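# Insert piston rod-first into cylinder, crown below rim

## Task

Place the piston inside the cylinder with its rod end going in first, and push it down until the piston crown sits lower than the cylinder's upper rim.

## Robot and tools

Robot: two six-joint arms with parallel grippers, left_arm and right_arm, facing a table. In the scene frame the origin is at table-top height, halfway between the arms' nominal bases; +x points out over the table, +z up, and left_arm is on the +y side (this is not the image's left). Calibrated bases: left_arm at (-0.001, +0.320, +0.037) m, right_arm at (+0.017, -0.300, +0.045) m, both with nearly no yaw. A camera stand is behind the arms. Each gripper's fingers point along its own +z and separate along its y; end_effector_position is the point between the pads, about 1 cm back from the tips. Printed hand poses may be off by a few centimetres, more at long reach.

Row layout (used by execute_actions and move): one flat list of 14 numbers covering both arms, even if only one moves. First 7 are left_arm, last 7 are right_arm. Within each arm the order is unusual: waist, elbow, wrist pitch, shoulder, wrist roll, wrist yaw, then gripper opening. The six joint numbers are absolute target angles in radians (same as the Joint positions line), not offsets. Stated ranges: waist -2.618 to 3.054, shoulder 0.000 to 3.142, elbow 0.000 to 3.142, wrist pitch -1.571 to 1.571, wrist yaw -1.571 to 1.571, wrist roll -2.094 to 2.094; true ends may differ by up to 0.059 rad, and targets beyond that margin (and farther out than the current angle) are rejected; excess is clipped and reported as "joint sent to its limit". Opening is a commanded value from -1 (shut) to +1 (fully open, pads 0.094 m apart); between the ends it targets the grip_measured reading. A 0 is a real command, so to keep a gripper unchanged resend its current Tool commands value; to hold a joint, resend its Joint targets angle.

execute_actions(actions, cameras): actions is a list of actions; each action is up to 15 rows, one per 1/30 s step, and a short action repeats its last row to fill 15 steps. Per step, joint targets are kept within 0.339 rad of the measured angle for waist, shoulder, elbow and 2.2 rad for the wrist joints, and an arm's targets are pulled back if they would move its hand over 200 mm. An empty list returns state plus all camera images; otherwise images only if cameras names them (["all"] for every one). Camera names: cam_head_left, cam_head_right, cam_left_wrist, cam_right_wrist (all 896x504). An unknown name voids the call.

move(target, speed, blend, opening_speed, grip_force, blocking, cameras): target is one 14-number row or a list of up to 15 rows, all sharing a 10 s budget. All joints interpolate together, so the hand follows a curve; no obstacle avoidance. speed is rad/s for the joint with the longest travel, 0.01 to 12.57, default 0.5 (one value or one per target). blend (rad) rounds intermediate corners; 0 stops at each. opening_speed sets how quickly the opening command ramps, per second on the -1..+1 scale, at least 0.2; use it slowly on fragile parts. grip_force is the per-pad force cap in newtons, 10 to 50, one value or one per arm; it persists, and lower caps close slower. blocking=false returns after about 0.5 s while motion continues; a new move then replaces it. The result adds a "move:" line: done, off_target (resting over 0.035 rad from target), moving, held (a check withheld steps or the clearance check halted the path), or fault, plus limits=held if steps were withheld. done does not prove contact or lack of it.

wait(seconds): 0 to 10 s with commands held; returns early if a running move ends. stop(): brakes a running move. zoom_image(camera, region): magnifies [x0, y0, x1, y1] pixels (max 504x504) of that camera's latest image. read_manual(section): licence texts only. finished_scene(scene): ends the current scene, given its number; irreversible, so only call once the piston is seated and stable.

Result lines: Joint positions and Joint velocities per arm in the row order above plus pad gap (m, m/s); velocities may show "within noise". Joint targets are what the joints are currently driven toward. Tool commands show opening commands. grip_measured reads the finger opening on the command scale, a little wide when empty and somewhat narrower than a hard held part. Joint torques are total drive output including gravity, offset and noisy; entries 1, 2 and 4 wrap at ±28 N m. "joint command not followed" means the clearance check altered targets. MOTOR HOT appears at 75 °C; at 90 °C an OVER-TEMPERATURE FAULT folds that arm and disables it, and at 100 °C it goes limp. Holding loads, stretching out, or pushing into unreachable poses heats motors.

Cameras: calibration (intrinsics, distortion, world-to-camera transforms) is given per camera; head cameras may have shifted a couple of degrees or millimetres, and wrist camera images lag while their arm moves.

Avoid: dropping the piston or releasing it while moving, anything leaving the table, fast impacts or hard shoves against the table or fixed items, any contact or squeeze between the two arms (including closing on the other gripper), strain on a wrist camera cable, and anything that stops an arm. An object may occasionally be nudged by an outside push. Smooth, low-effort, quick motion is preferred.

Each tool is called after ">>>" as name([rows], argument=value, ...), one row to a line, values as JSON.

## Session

>>> execute_actions(actions=[])

Scene clock: 0.00 s.
left_arm: end_effector_position=(+0.4118, +0.3366, +0.1065) grip_measured=+1.000 end_effector_quat_wxyz=(+0.570, -0.068, +0.810, +0.117) | right_arm: end_effector_position=(+0.4404, -0.3018, +0.1298) grip_measured=+1.000 end_effector_quat_wxyz=(+0.579, +0.009, +0.815, -0.007)
Joint names: [waist, elbow, wrist pitch, shoulder, wrist roll, wrist yaw]
Joint positions: left_arm=[-0.121 0.424 0.988 1.767 -0.021 -0.389 0.094] | right_arm=[0.034 0.445 0.91 1.692 0.009 0.027 0.094]
Joint velocities: within noise
Joint torques (N m): no reading
Motor temperatures (°C): left_arm=[28 27 30 27 26 27 25] | right_arm=[29 29 28 28 28 29 28]
Heat: left arm: 30 °C; right arm: 29 °C.
Joint targets: left_arm=[-0.121 0.430 0.987 1.761 -0.023 -0.391] | right_arm=[0.034 0.452 0.910 1.685 0.009 0.028]
Tool commands: left_gripper/opening=+1.0 right_gripper/opening=+1.0
camera_calibration:
cam_left_wrist: T_world_to_cam=[[0.256411, -0.949809, -0.179211, 0.234667], [-0.836871, -0.125384, -0.532846, 0.449659], [0.483632, 0.286604, -0.827018, -0.0864949], [0, 0, 0, 1]] pos_world=[0.357967, 0.304059, 0.210121]
cam_right_wrist: T_world_to_cam=[[-0.00354405, -0.998819, -0.0484668, -0.29386], [-0.846659, 0.0287877, -0.531356, 0.458383], [0.532123, 0.0391517, -0.845761, 0.0109776], [0, 0, 0, 1]] pos_world=[0.381211, -0.307138, 0.238606]

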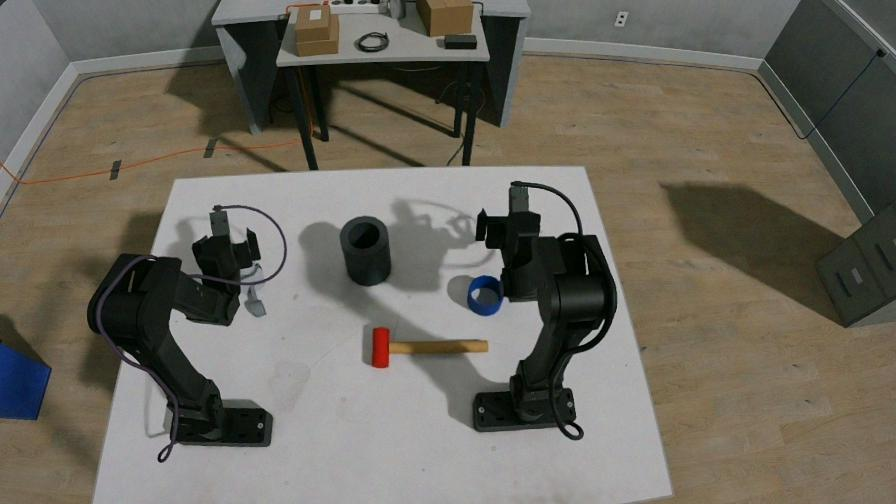

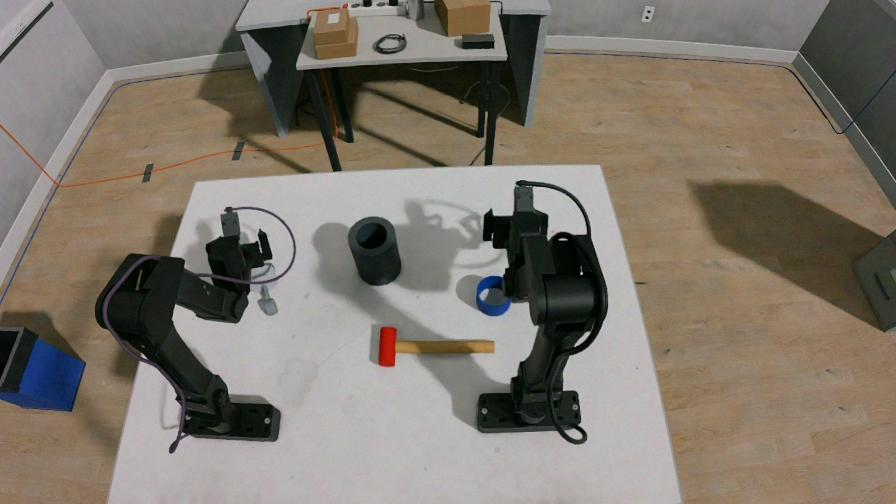

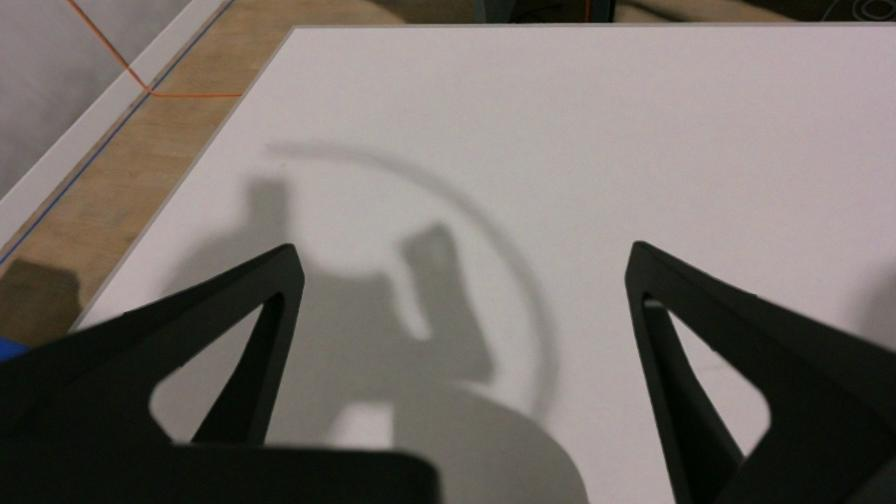

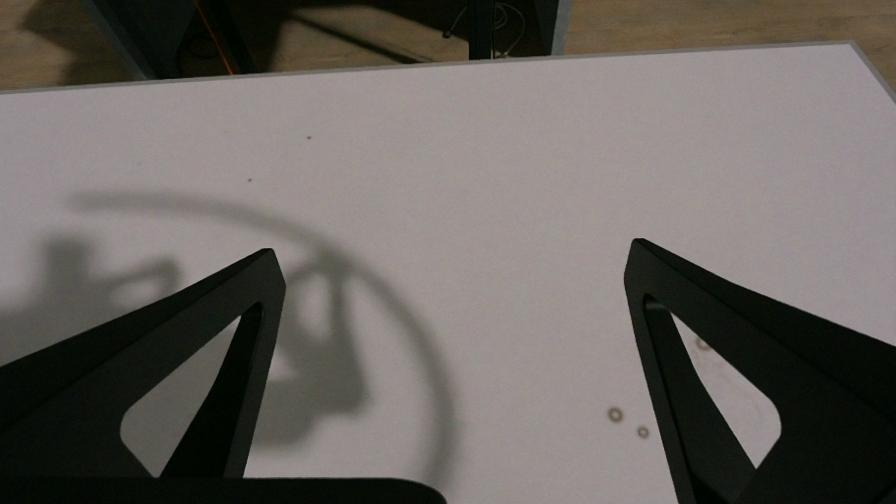

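>>> zoom_image(camera="cam_head_right", region=[190, 200, 310, 330])

>>> zoom_image(camera="cam_head_left", region=[190, 200, 310, 330])

>>> zoom_image(camera="cam_head_right", region=[330, 200, 530, 340])

Scaled by 3.877 from the camera's 896x504 image, which has a finer 1280x720 frame.

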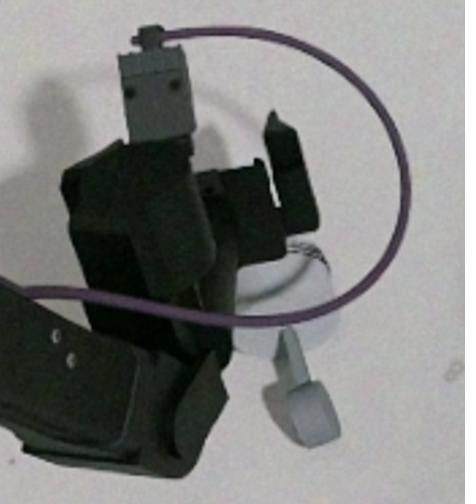

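Scaled by 3.877 from the camera's 896x504 image, which has a finer 1280x720 frame.

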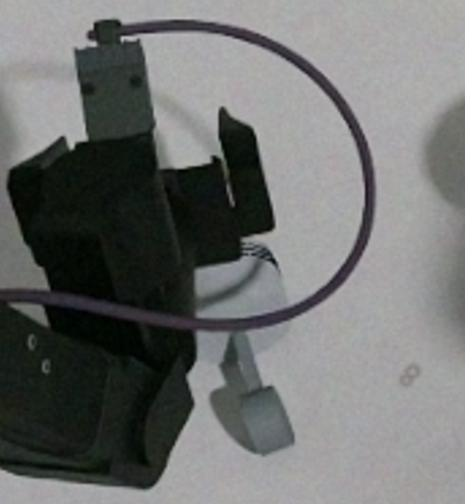

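Scaled by 2.520 from the camera's 896x504 image, which has a finer 1280x720 frame.

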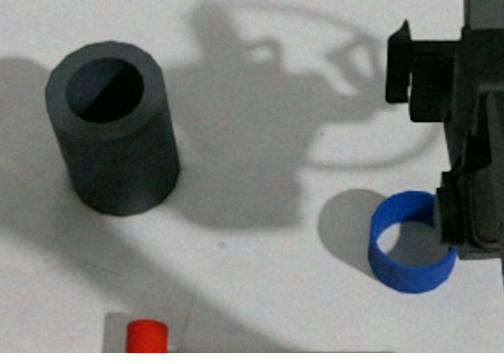

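>>> move(target=[-0.105, 0.80, -0.57, 1.10, 0.0, 0.0, 1.0, 0.19, 0.63, -0.735, 0.765, 0.0, 0.0, 1.0], speed=0.8, grip_force=[50, 30], cameras=["all"])

Scene clock: 11.83 s.
left_arm: end_effector_position=(+0.3083, +0.2868, +0.1711) grip_measured=+1.000 end_effector_quat_wxyz=(+0.330, +0.048, +0.943, -0.014) | right_arm: end_effector_position=(+0.2515, -0.2640, +0.1667) grip_measured=+1.000 end_effector_quat_wxyz=(+0.325, -0.070, +0.943, +0.022)
Joint names: [waist, elbow, wrist pitch, shoulder, wrist roll, wrist yaw]
Joint positions: left_arm=[-0.111 0.774 -0.555 1.117 -0.009 -0.015 0.094] | right_arm=[0.183 0.598 -0.73 0.775 0.003 0.008 0.094]
Joint torques (N m): left_arm=[0.59 8.8 0.89 -3.38 0.1 0.13] | right_arm=[0.73 8.64 1.37 -1.1 0 -0.08]
Heat: left arm: 33 °C; right arm: 30 °C.
Joint targets: left_arm=[-0.105 0.800 -0.570 1.100 0.000 0.000] | right_arm=[0.190 0.630 -0.735 0.765 0.000 0.000]
grip_force (N): 50, 30
move: done
camera_calibration:
cam_left_wrist: T_world_to_cam=[[-0.122321, -0.989846, -0.0724092, 0.335417], [-0.992427, 0.122813, -0.00235514, 0.277182], [0.011224, 0.0715727, -0.997372, 0.26761], [0, 0, 0, 1]] pos_world=[0.313108, 0.278816, 0.291847]
cam_right_wrist: T_world_to_cam=[[0.137468, -0.989375, -0.0473226, -0.288119], [-0.990356, -0.138123, 0.0108308, 0.218651], [-0.0172521, 0.0453774, -0.998821, 0.30659], [0, 0, 0, 1]] pos_world=[0.261439, -0.268769, 0.290226]

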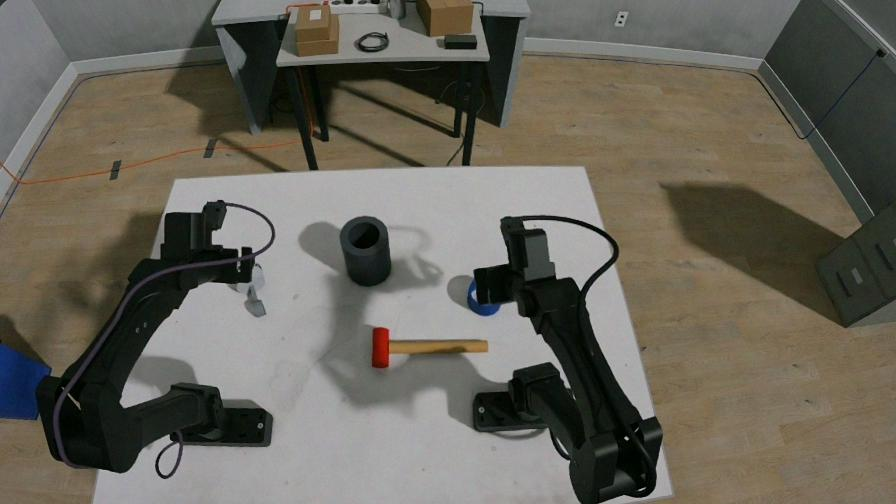

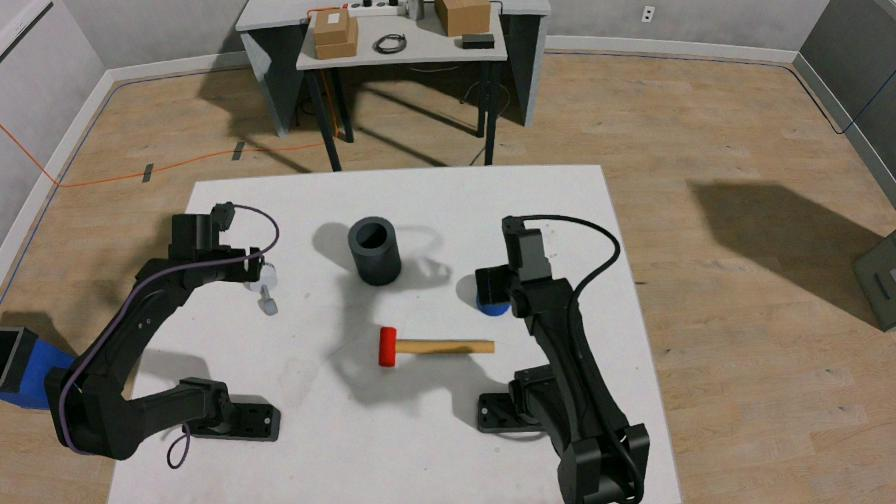

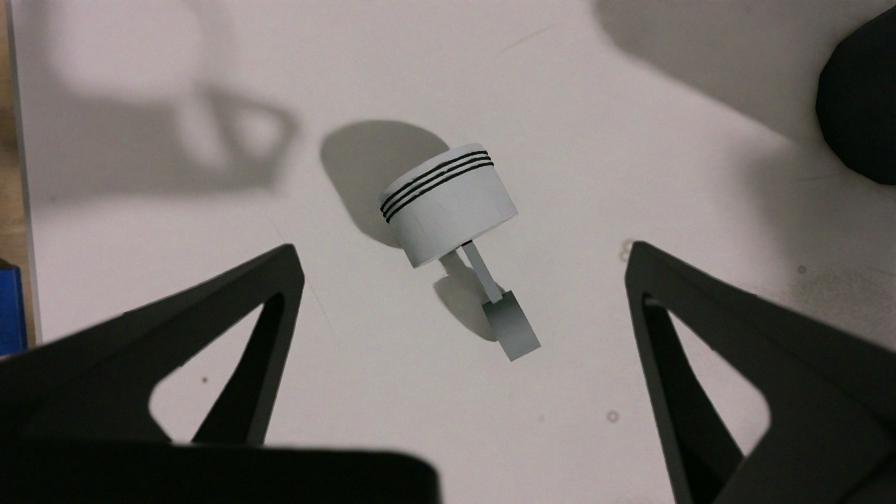

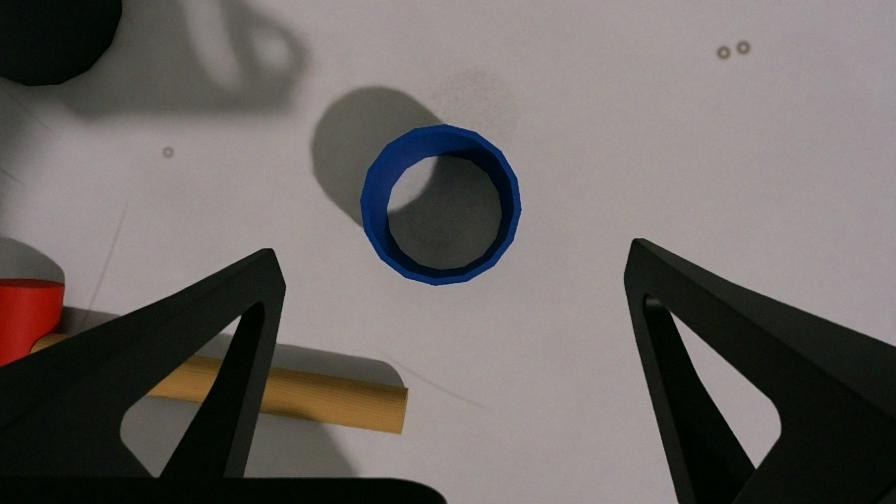

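>>> move(target=[-0.125, 1.035, -0.60, 1.62, -0.345, -0.145, 1.0, 0.213, 0.386, -0.27, 1.026, 0.0, 0.0, 1.0], speed=0.6, cameras=["cam_left_wrist", "cam_right_wrist"])

Scene clock: 22.47 s.
left_arm: end_effector_position=(+0.3577, +0.2988, +0.0980) grip_measured=+1.000 end_effector_quat_wxyz=(+0.198, -0.115, +0.973, +0.018) | right_arm: end_effector_position=(+0.2825, -0.2527, +0.0955) grip_measured=+1.000 end_effector_quat_wxyz=(+0.322, -0.082, +0.943, +0.026)
Joint names: [waist, elbow, wrist pitch, shoulder, wrist roll, wrist yaw]
Joint positions: left_arm=[-0.118 1.008 -0.587 1.612 -0.335 -0.127 0.094] | right_arm=[0.206 0.397 -0.284 1.025 0.003 0.007 0.094]
Joint torques (N m): left_arm=[-0.62 8.24 0.51 -5.3 -0.09 -0.3] | right_arm=[0.72 5 1.58 -1.61 -0.01 -0.07]
Heat: left arm: 33 °C; right arm: 30 °C.
Joint targets: left_arm=[-0.125 1.035 -0.600 1.620 -0.345 -0.145] | right_arm=[0.213 0.386 -0.270 1.026 0.000 0.000]
grip_force (N): 50, 30
move: done
camera_calibration:
cam_left_wrist: T_world_to_cam=[[0.192498, -0.980147, -0.0475127, 0.230099], [-0.94279, -0.198157, 0.268105, 0.376133], [-0.272197, -0.00681511, -0.962217, 0.314786], [0, 0, 0, 1]] pos_world=[0.396005, 0.30221, 0.212982]
cam_right_wrist: T_world_to_cam=[[0.160451, -0.985871, -0.048108, -0.290124], [-0.986767, -0.16137, 0.0158549, 0.244331], [-0.0233941, 0.0449274, -0.998716, 0.237157], [0, 0, 0, 1]] pos_world=[0.293196, -0.257251, 0.219022]
Images, in order (width x height): cam_left_wrist 896x504, cam_right_wrist 896x504.

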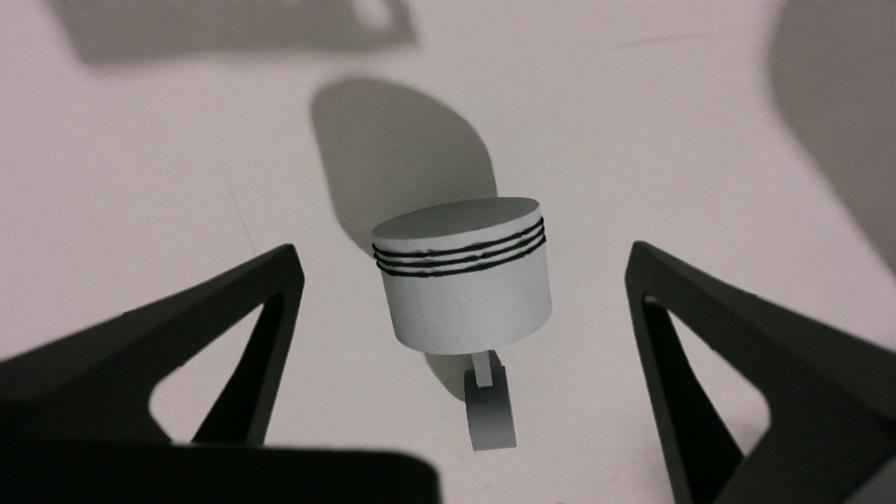

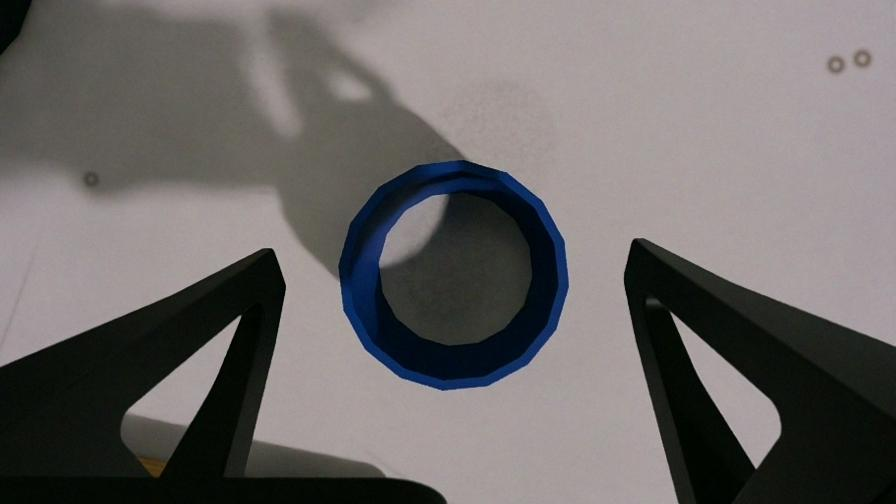

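>>> move([
  [-0.168, 0.964, -0.535, 1.626, -0.498, -0.226, 1.0, 0.213, 0.196, 0.183, 1.294, 0.0, 0.0, 1.0],
  [-0.168, 0.837, -0.289, 1.745, -0.498, -0.226, 1.0, 0.213, 0.196, 0.183, 1.294, 0.0, 0.0, 1.0],
], speed=[0.4, 0.25], cameras=["cam_left_wrist", "cam_right_wrist"])

Scene clock: 31.37 s.
left_arm: end_effector_position=(+0.3534, +0.2978, +0.0344) grip_measured=+1.000 end_effector_quat_wxyz=(+0.208, -0.175, +0.962, +0.036) | right_arm: end_effector_position=(+0.2802, -0.2531, +0.0304) grip_measured=+1.000 end_effector_quat_wxyz=(+0.322, -0.082, +0.943, +0.026)
Joint names: [waist, elbow, wrist pitch, shoulder, wrist roll, wrist yaw]
Joint positions: left_arm=[-0.162 0.844 -0.31 1.73 -0.488 -0.206 0.094] | right_arm=[0.206 0.206 0.169 1.289 0.003 0.006 0.094]
Joint torques (N m): left_arm=[-0.57 4.92 0.83 -5.24 -0.09 -0.36] | right_arm=[0.69 3.79 1.58 -2.22 -0.03 -0.07]
Heat: left arm: 32 °C; right arm: 31 °C.
Joint targets: left_arm=[-0.168 0.837 -0.289 1.745 -0.498 -0.226] | right_arm=[0.213 0.196 0.183 1.294 0.000 0.000]
grip_force (N): 50, 30
move: done
camera_calibration:
cam_left_wrist: T_world_to_cam=[[0.314574, -0.947584, -0.055934, 0.174422], [-0.915917, -0.31848, 0.244268, 0.416077], [-0.249278, -0.0256095, -0.968093, 0.250102], [0, 0, 0, 1]] pos_world=[0.388569, 0.304196, 0.150244]
cam_right_wrist: T_world_to_cam=[[0.160677, -0.985821, -0.0483674, -0.293233], [-0.986691, -0.161674, 0.0174221, 0.242909], [-0.0249948, 0.0449243, -0.998678, 0.172463], [0, 0, 0, 1]] pos_world=[0.291102, -0.257551, 0.15382]
Images, in order (width x height): cam_left_wrist 896x504, cam_right_wrist 896x504.

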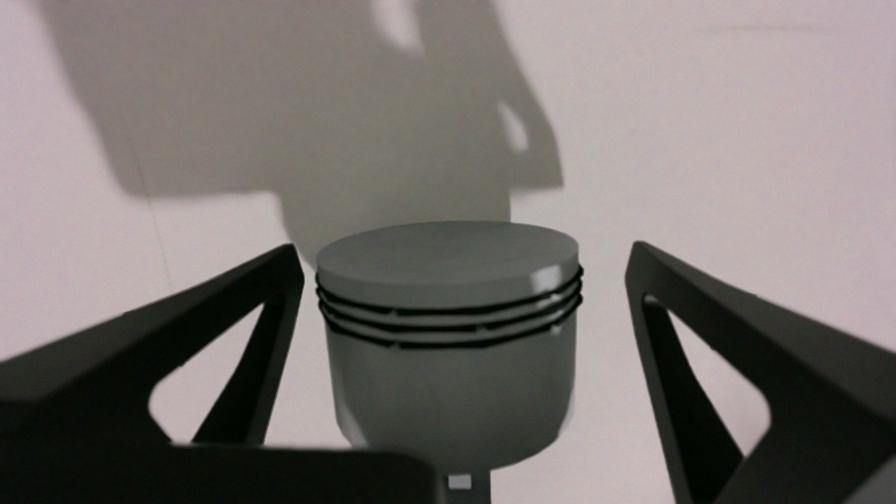

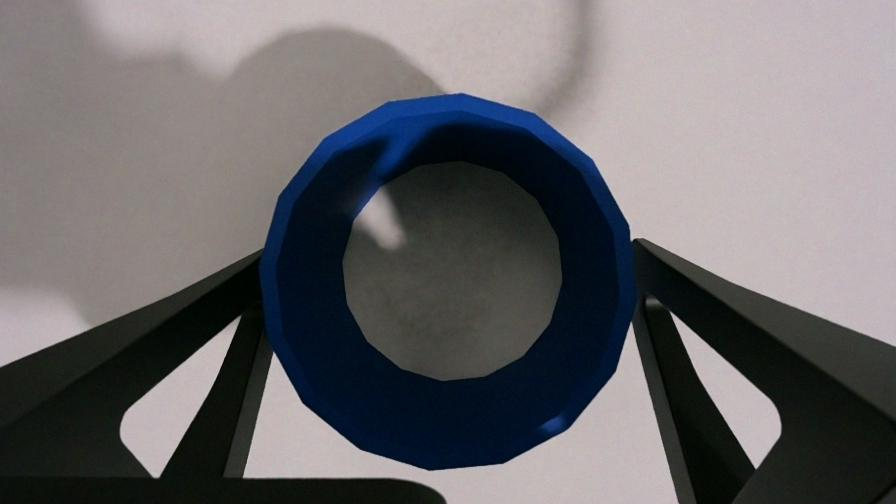

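>>> move([
  [-0.148, 0.815, -0.289, 1.695, -0.498, -0.226, 1.0, 0.213, 0.196, 0.183, 1.294, 0.0, 0.0, 0.45],
  [-0.148, 0.815, -0.289, 1.695, -0.498, -0.226, 0.2, 0.213, 0.196, 0.183, 1.294, 0.0, 0.0, 0.45],
], speed=0.2, opening_speed=0.6, grip_force=[20, 30], cameras=["cam_left_wrist", "cam_right_wrist"])

Scene clock: 37.93 s.
left_arm: end_effector_position=(+0.3467, +0.3015, +0.0289) grip_measured=+0.452 end_effector_quat_wxyz=(+0.200, -0.178, +0.963, +0.039) | right_arm: end_effector_position=(+0.2802, -0.2529, +0.0304) grip_measured=+0.738 end_effector_quat_wxyz=(+0.322, -0.082, +0.943, +0.027)
Joint names: [waist, elbow, wrist pitch, shoulder, wrist roll, wrist yaw]
Joint positions: left_arm=[-0.155 0.824 -0.307 1.73 -0.49 -0.206 0.068] | right_arm=[0.206 0.206 0.169 1.289 0.003 0.005 0.082]
Joint torques (N m): left_arm=[0.64 4.68 0.77 -8.83 -0.07 -0.36] | right_arm=[0.61 3.78 1.58 -2.24 0 -0.08]
Heat: left arm: 32 °C; right arm: 31 °C.
Joint targets: left_arm=[-0.148 0.815 -0.289 1.695 -0.498 -0.226] | right_arm=[0.213 0.196 0.183 1.294 0.000 0.000]
grip_force (N): 20, 30
move: done
camera_calibration:
cam_left_wrist: T_world_to_cam=[[0.322108, -0.944615, -0.0628469, 0.176378], [-0.909031, -0.327148, 0.25814, 0.4124], [-0.264403, -0.0260191, -0.964061, 0.248457], [0, 0, 0, 1]] pos_world=[0.383764, 0.30799, 0.144156]
cam_right_wrist: T_world_to_cam=[[0.16107, -0.985727, -0.0489834, -0.293214], [-0.986624, -0.162081, 0.0174077, 0.242689], [-0.0250985, 0.0455244, -0.998648, 0.17264], [0, 0, 0, 1]] pos_world=[0.291003, -0.257553, 0.153819]
Images, in order (width x height): cam_left_wrist 896x504, cam_right_wrist 896x504.

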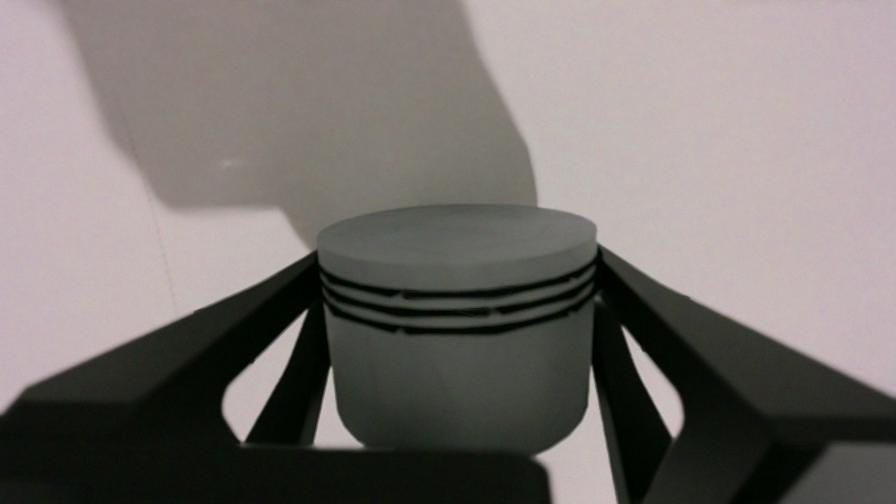

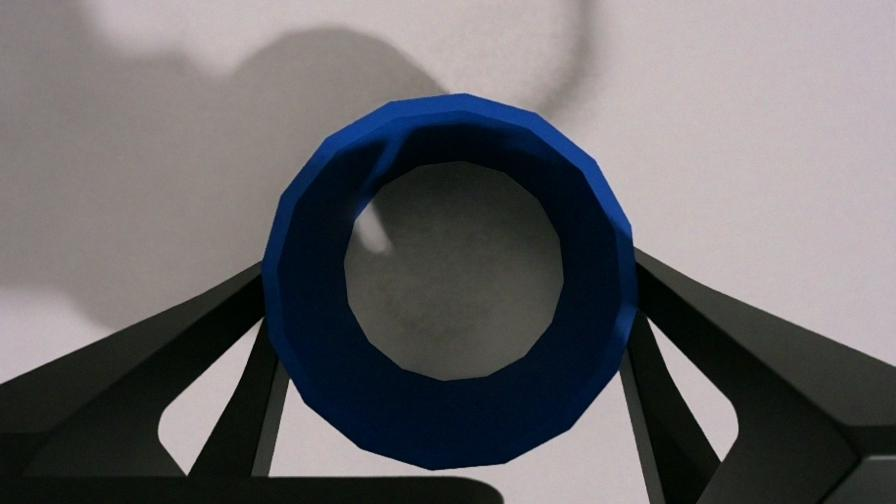

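>>> move([
  [-0.148, 0.815, -0.289, 1.695, -0.498, -0.226, 1.0, 0.213, 0.196, 0.183, 1.294, 0.0, 0.0, 0.45],
  [-0.148, 0.93, -0.47, 1.66, -0.498, -0.226, 1.0, 0.213, 0.856, -0.80, 0.906, 0.0, 0.0, 0.45],
  [-0.143, 0.823, -0.288, 1.736, -0.498, -0.226, 1.0, 0.739, 1.504, -0.602, 1.781, 0.0, 0.0, 0.45],
  [-0.143, 0.823, -0.288, 1.736, -0.498, -0.226, 0.2, 0.739, 1.504, -0.602, 1.781, 0.0, 0.0, 0.45],
], speed=[0.5, 0.5, 0.5, 0.5], blend=[0, 0.03, 0, 0], opening_speed=0.8, grip_force=[20, 30], cameras=["cam_left_wrist", "cam_right_wrist"])

Scene clock: 52.67 s.
left_arm: end_effector_position=(+0.3505, +0.3028, +0.0345) grip_measured=+0.452 end_effector_quat_wxyz=(+0.207, -0.182, +0.961, +0.037) | right_arm: end_effector_position=(+0.3721, +0.0081, +0.1969) grip_measured=+0.738 end_effector_quat_wxyz=(+0.283, -0.331, +0.894, +0.106)
Joint names: [waist, elbow, wrist pitch, shoulder, wrist roll, wrist yaw]
Joint positions: left_arm=[-0.15 0.831 -0.309 1.72 -0.49 -0.206 0.068] | right_arm=[0.741 1.461 -0.638 1.78 0.003 0 0.082]
Joint torques (N m): left_arm=[0.57 4.77 0.82 -5.01 -0.07 -0.36] | right_arm=[-0.2 9.48 1.79 -9.02 -0.01 -0.02]
Heat: left arm: 32 °C; right arm: 32 °C.
Joint targets: left_arm=[-0.143 0.823 -0.288 1.736 -0.498 -0.226] | right_arm=[0.739 1.504 -0.602 1.781 0.000 0.000]
grip_force (N): 20, 30
move: off_target (right_arm); right_arm: the elbow is farthest, 0.043 rad from its target
camera_calibration:
cam_left_wrist: T_world_to_cam=[[0.328543, -0.942856, -0.0555125, 0.173706], [-0.91111, -0.331872, 0.244419, 0.417488], [-0.248875, -0.0297242, -0.968079, 0.250644], [0, 0, 0, 1]] pos_world=[0.385687, 0.309782, 0.150244]
cam_right_wrist: T_world_to_cam=[[0.642111, -0.764837, -0.0521311, -0.222719], [-0.76241, -0.644223, 0.060885, 0.284772], [-0.0801512, 0.000650313, -0.996783, 0.349862], [0, 0, 0, 1]] pos_world=[0.388165, 0.0128853, 0.319787]
Images, in order (width x height): cam_left_wrist 896x504, cam_right_wrist 896x504.

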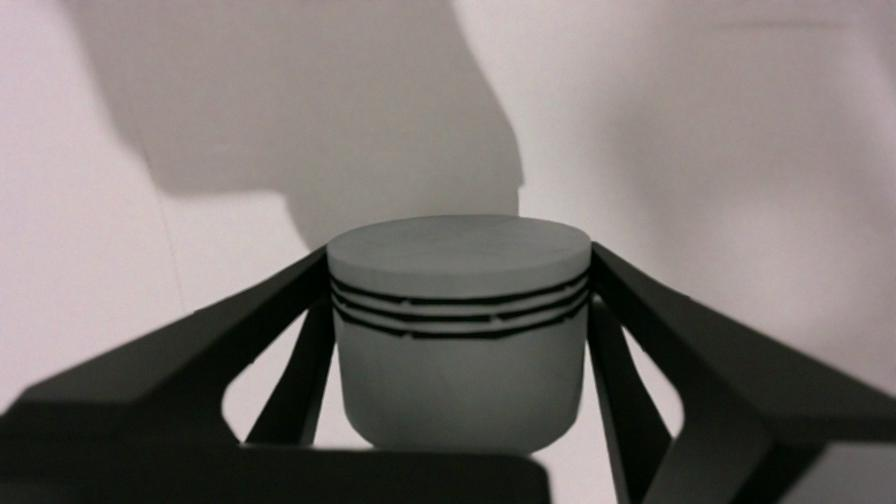

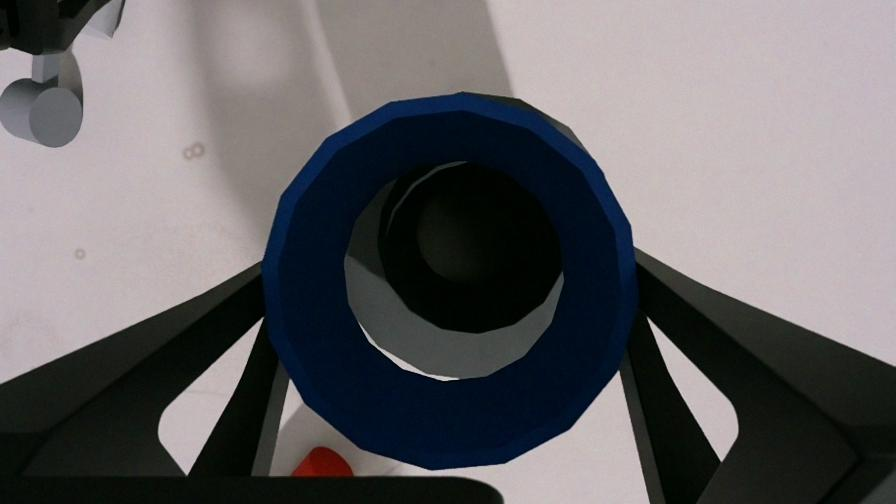

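>>> zoom_image(camera="cam_right_wrist", region=[240, 80, 660, 490])

Scaled by 1.200 from the camera's 896x504 image, which has a finer 1280x720 frame.

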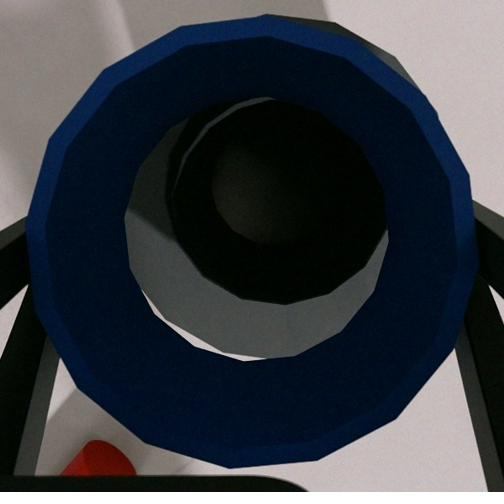

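>>> move([
  [-0.143, 0.942, -0.458, 1.600, -0.498, -0.226, 0.2, 0.722, 1.338, -0.434, 1.788, 0.0, 0.0, 0.45],
  [-0.143, 1.169, -0.795, 1.494, -0.498, -0.226, 0.2, 0.722, 1.338, -0.434, 1.788, 0.0, 0.0, 0.45],
], speed=[0.15, 0.25], blend=[0.02, 0], cameras=["cam_left_wrist", "cam_right_wrist", "cam_head_right"])

>>> zoom_image(camera="cam_right_wrist", region=[240, 80, 660, 490])

>>> zoom_image(camera="cam_head_right", region=[190, 180, 330, 330])

Scene clock: 60.07 s.
left_arm: end_effector_position=(+0.3449, +0.3037, +0.1432) grip_measured=+0.450 end_effector_quat_wxyz=(+0.195, -0.181, +0.963, +0.042) | right_arm: end_effector_position=(+0.3804, +0.0075, +0.1753) grip_measured=+0.738 end_effector_quat_wxyz=(+0.305, -0.323, +0.889, +0.112)
Joint names: [waist, elbow, wrist pitch, shoulder, wrist roll, wrist yaw]
Joint positions: left_arm=[-0.15 1.126 -0.808 1.542 -0.49 -0.206 0.068] | right_arm=[0.729 1.345 -0.473 1.78 0.003 0 0.082]
Joint torques (N m): left_arm=[0.59 9.7 0.71 -8.99 -0.07 -0.37] | right_arm=[-0.58 5.68 1.87 -8.46 0 -0.02]
Heat: left arm: 32 °C; right arm: 32 °C.
Joint targets: left_arm=[-0.143 1.169 -0.795 1.494 -0.498 -0.226] | right_arm=[0.722 1.338 -0.434 1.788 0.000 0.000]
grip_force (N): 20, 30
move: off_target (left_arm, right_arm); left_arm: the shoulder is farthest, 0.048 rad from its target; right_arm: the wrist pitch is farthest, 0.039 rad from its target
camera_calibration:
cam_left_wrist: T_world_to_cam=[[0.326914, -0.942616, -0.0678388, 0.184665], [-0.904472, -0.332878, 0.266689, 0.3809], [-0.273967, -0.0258261, -0.961392, 0.361057], [0, 0, 0, 1]] pos_world=[0.383062, 0.310186, 0.258063]
cam_right_wrist: T_world_to_cam=[[0.634706, -0.770947, -0.0528075, -0.226554], [-0.77156, -0.636041, 0.0121384, 0.303935], [-0.0429458, 0.0330398, -0.998531, 0.314831], [0, 0, 0, 1]] pos_world=[0.391819, 0.0082517, 0.298715]
Images, in order (width x height): cam_head_right 896x504, cam_left_wrist 896x504, cam_right_wrist 896x504.

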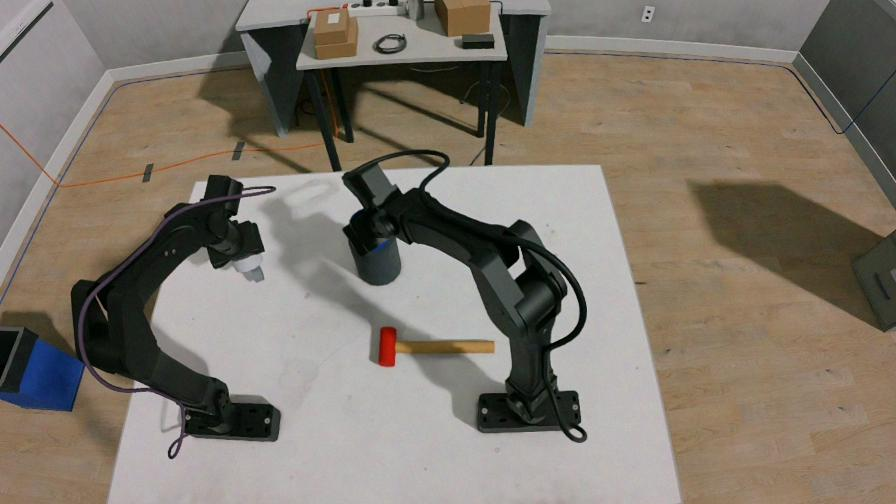

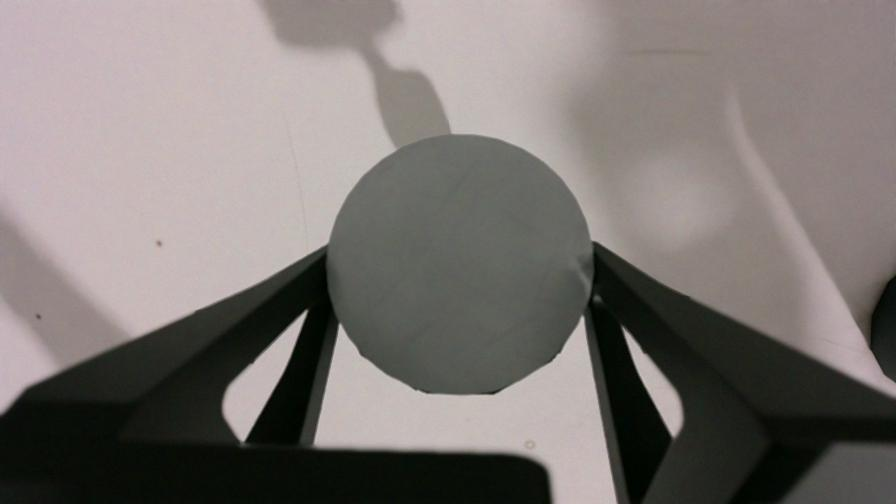

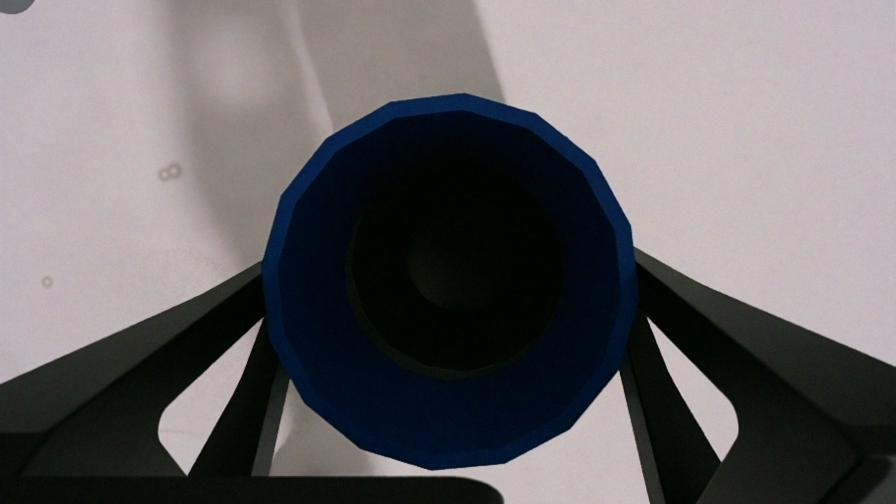

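Scaled by 1.200 from the camera's 896x504 image, which has a finer 1280x720 frame.

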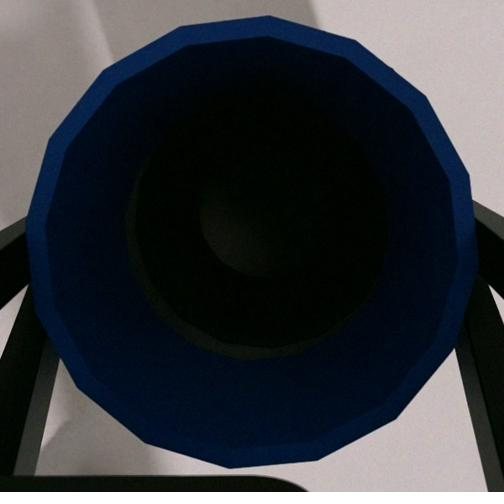

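Scaled by 3.360 from the camera's 896x504 image, which has a finer 1280x720 frame.

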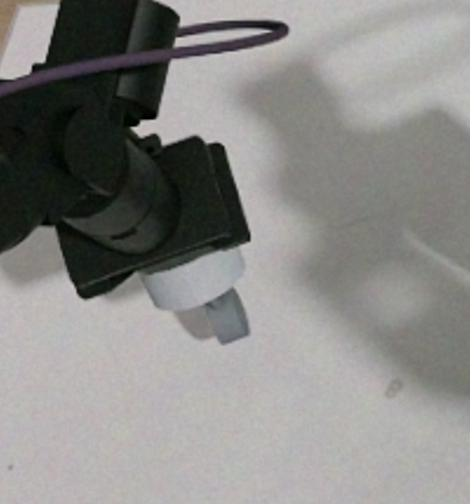

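>>> move(target=[-0.143, 1.169, -0.795, 1.494, -0.498, -0.226, 0.2, 0.722, 1.306, -0.393, 1.801, 0.0, 0.02, 0.45], speed=0.06, cameras=["cam_right_wrist"])

>>> zoom_image(camera="cam_right_wrist", region=[320, 150, 600, 400])

>>> zoom_image(camera="cam_right_wrist", region=[330, 190, 450, 400])

>>> zoom_image(camera="cam_right_wrist", region=[450, 190, 570, 400])

Scene clock: 63.70 s.
left_arm: end_effector_position=(+0.3449, +0.3037, +0.1432) grip_measured=+0.450 end_effector_quat_wxyz=(+0.195, -0.181, +0.963, +0.042) | right_arm: end_effector_position=(+0.3840, +0.0098, +0.1718) grip_measured=+0.738 end_effector_quat_wxyz=(+0.317, -0.322, +0.885, +0.114)
Joint names: [waist, elbow, wrist pitch, shoulder, wrist roll, wrist yaw]
Joint positions: left_arm=[-0.15 1.126 -0.808 1.542 -0.49 -0.206 0.068] | right_arm=[0.729 1.32 -0.42 1.784 0.001 0.003 0.082]
Joint torques (N m): left_arm=[0.58 9.7 0.7 -8.99 -0.07 -0.37] | right_arm=[-0.62 5.08 1.78 -7.65 -0.01 0.18]
Heat: left arm: 32 °C; right arm: 32 °C.
Joint targets: left_arm=[-0.143 1.169 -0.795 1.494 -0.498 -0.226] | right_arm=[0.722 1.306 -0.393 1.801 0.000 0.020]
grip_force (N): 20, 30
move: off_target (left_arm); left_arm: the shoulder is farthest, 0.048 rad from its target
camera_calibration:
cam_right_wrist: T_world_to_cam=[[0.634973, -0.770915, -0.0499989, -0.22787], [-0.772214, -0.635243, -0.0123383, 0.312737], [-0.0222497, 0.0464443, -0.998673, 0.303469], [0, 0, 0, 1]] pos_world=[0.392943, 0.00890165, 0.295532]
Images, in order (width x height): cam_right_wrist 896x504.

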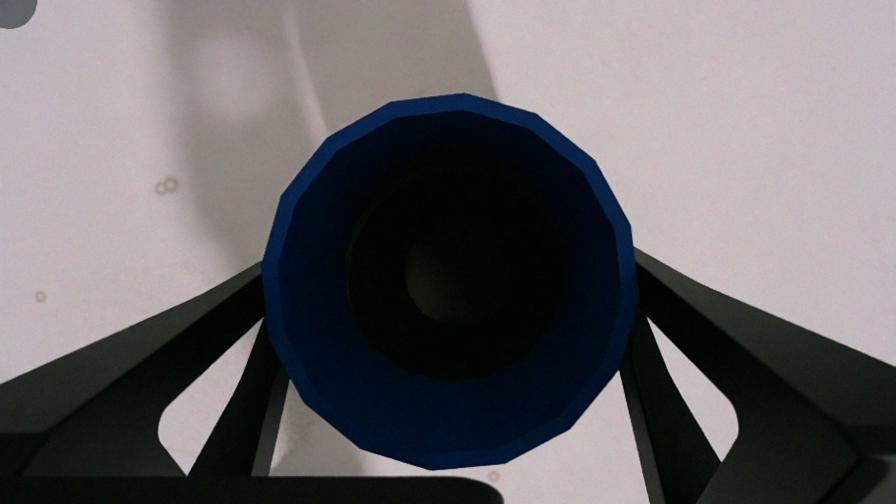

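Scaled by 1.800 from the camera's 896x504 image, which has a finer 1280x720 frame.

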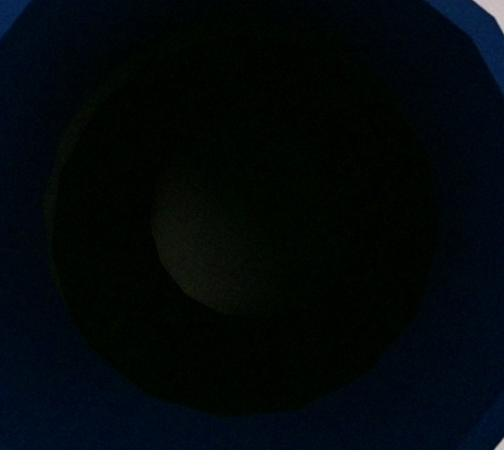

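Scaled by 2.400 from the camera's 896x504 image, which has a finer 1280x720 frame.

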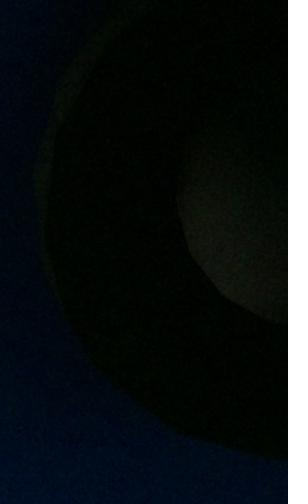

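Scaled by 2.400 from the camera's 896x504 image, which has a finer 1280x720 frame.

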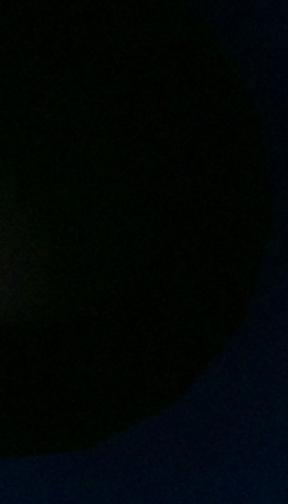

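>>> move([
  [-0.143, 1.169, -0.795, 1.494, -0.498, -0.226, 0.2, 0.722, 1.425, -0.54, 1.775, 0.0, 0.024, 0.45],
  [-0.143, 1.169, -0.795, 1.494, -0.498, -0.226, 0.2, 0.722, 1.341, -0.450, 1.800, 0.0, 0.024, 0.45],
], speed=[0.15, 0.08], cameras=["cam_right_wrist"])

>>> zoom_image(camera="cam_right_wrist", region=[320, 150, 600, 400])

Scene clock: 69.97 s.
left_arm: end_effector_position=(+0.3449, +0.3037, +0.1432) grip_measured=+0.450 end_effector_quat_wxyz=(+0.195, -0.181, +0.963, +0.042) | right_arm: end_effector_position=(+0.3809, +0.0062, +0.1721) grip_measured=+0.738 end_effector_quat_wxyz=(+0.301, -0.324, +0.891, +0.106)
Joint names: [waist, elbow, wrist pitch, shoulder, wrist roll, wrist yaw]
Joint positions: left_arm=[-0.15 1.126 -0.808 1.542 -0.49 -0.206 0.068] | right_arm=[0.729 1.351 -0.484 1.788 0.001 0.007 0.082]
Joint torques (N m): left_arm=[0.57 9.7 0.71 -8.99 -0.07 -0.37] | right_arm=[-0.57 5.39 1.79 -8.24 -0.01 0.17]
Heat: left arm: 33 °C; right arm: 32 °C.
Joint targets: left_arm=[-0.143 1.169 -0.795 1.494 -0.498 -0.226] | right_arm=[0.722 1.341 -0.450 1.800 0.000 0.024]
grip_force (N): 20, 30
move: off_target (left_arm); left_arm: the shoulder is farthest, 0.048 rad from its target
camera_calibration:
cam_right_wrist: T_world_to_cam=[[0.631666, -0.77386, -0.0462448, -0.228028], [-0.773713, -0.633042, 0.0250202, 0.302081], [-0.048637, 0.0199758, -0.998617, 0.314058], [0, 0, 0, 1]] pos_world=[0.393037, 0.00849417, 0.29552]
Images, in order (width x height): cam_right_wrist 896x504.

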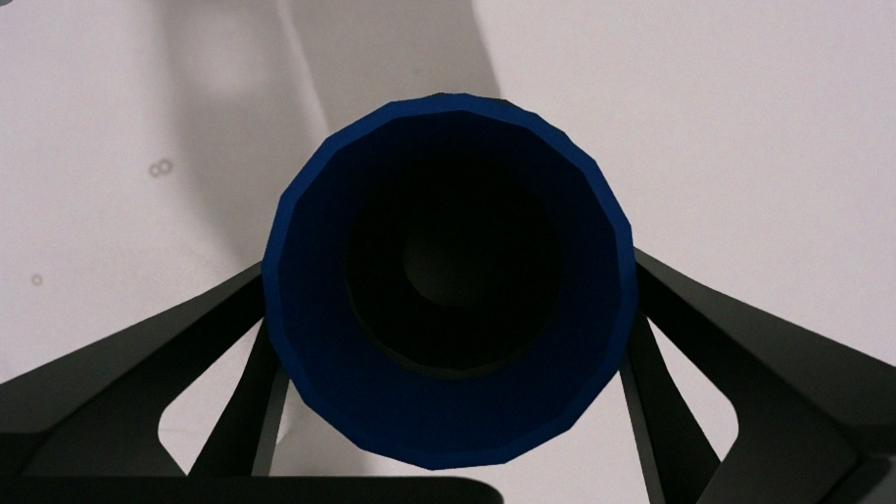

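Scaled by 1.800 from the camera's 896x504 image, which has a finer 1280x720 frame.

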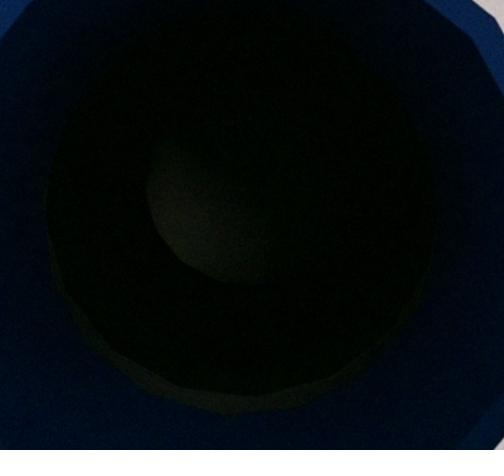

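>>> move(target=[-0.143, 1.169, -0.795, 1.494, -0.498, -0.226, 0.2, 0.722, 1.314, -0.415, 1.810, 0.0, 0.024, 0.45], speed=0.05, cameras=["cam_right_wrist"])

>>> zoom_image(camera="cam_right_wrist", region=[320, 150, 600, 400])

Scene clock: 71.97 s.
left_arm: end_effector_position=(+0.3449, +0.3037, +0.1432) grip_measured=+0.450 end_effector_quat_wxyz=(+0.195, -0.181, +0.963, +0.042) | right_arm: end_effector_position=(+0.3843, +0.0092, +0.1711) grip_measured=+0.738 end_effector_quat_wxyz=(+0.313, -0.322, +0.887, +0.111)
Joint names: [waist, elbow, wrist pitch, shoulder, wrist roll, wrist yaw]
Joint positions: left_arm=[-0.15 1.126 -0.808 1.542 -0.49 -0.206 0.068] | right_arm=[0.729 1.331 -0.436 1.79 0.001 0.007 0.082]
Joint torques (N m): left_arm=[0.58 9.7 0.7 -8.98 -0.07 -0.36] | right_arm=[-0.62 4.74 1.66 -7.43 -0.03 0.18]
Heat: left arm: 33 °C; right arm: 32 °C.
Joint targets: left_arm=[-0.143 1.169 -0.795 1.494 -0.498 -0.226] | right_arm=[0.722 1.314 -0.415 1.810 0.000 0.024]
grip_force (N): 20, 30
move: off_target (left_arm); left_arm: the shoulder is farthest, 0.048 rad from its target
camera_calibration:
cam_right_wrist: T_world_to_cam=[[0.632696, -0.772996, -0.0466152, -0.228306], [-0.773896, -0.633309, -0.00204296, 0.311397], [-0.0279426, 0.0373679, -0.998911, 0.305072], [0, 0, 0, 1]] pos_world=[0.393962, 0.00933114, 0.294733]
Images, in order (width x height): cam_right_wrist 896x504.

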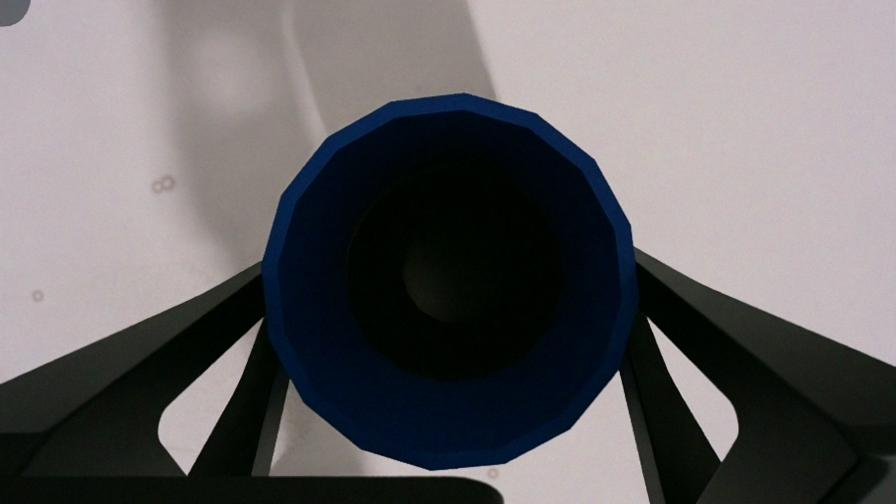

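Scaled by 1.800 from the camera's 896x504 image, which has a finer 1280x720 frame.

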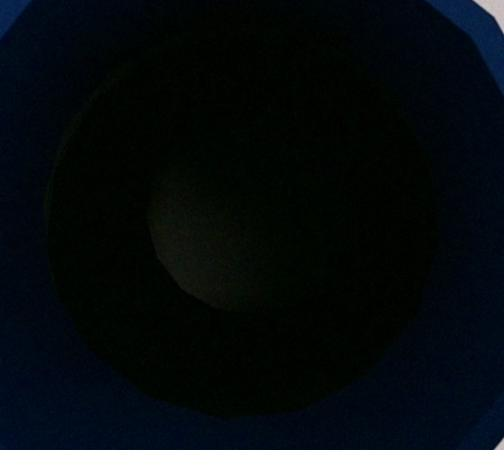

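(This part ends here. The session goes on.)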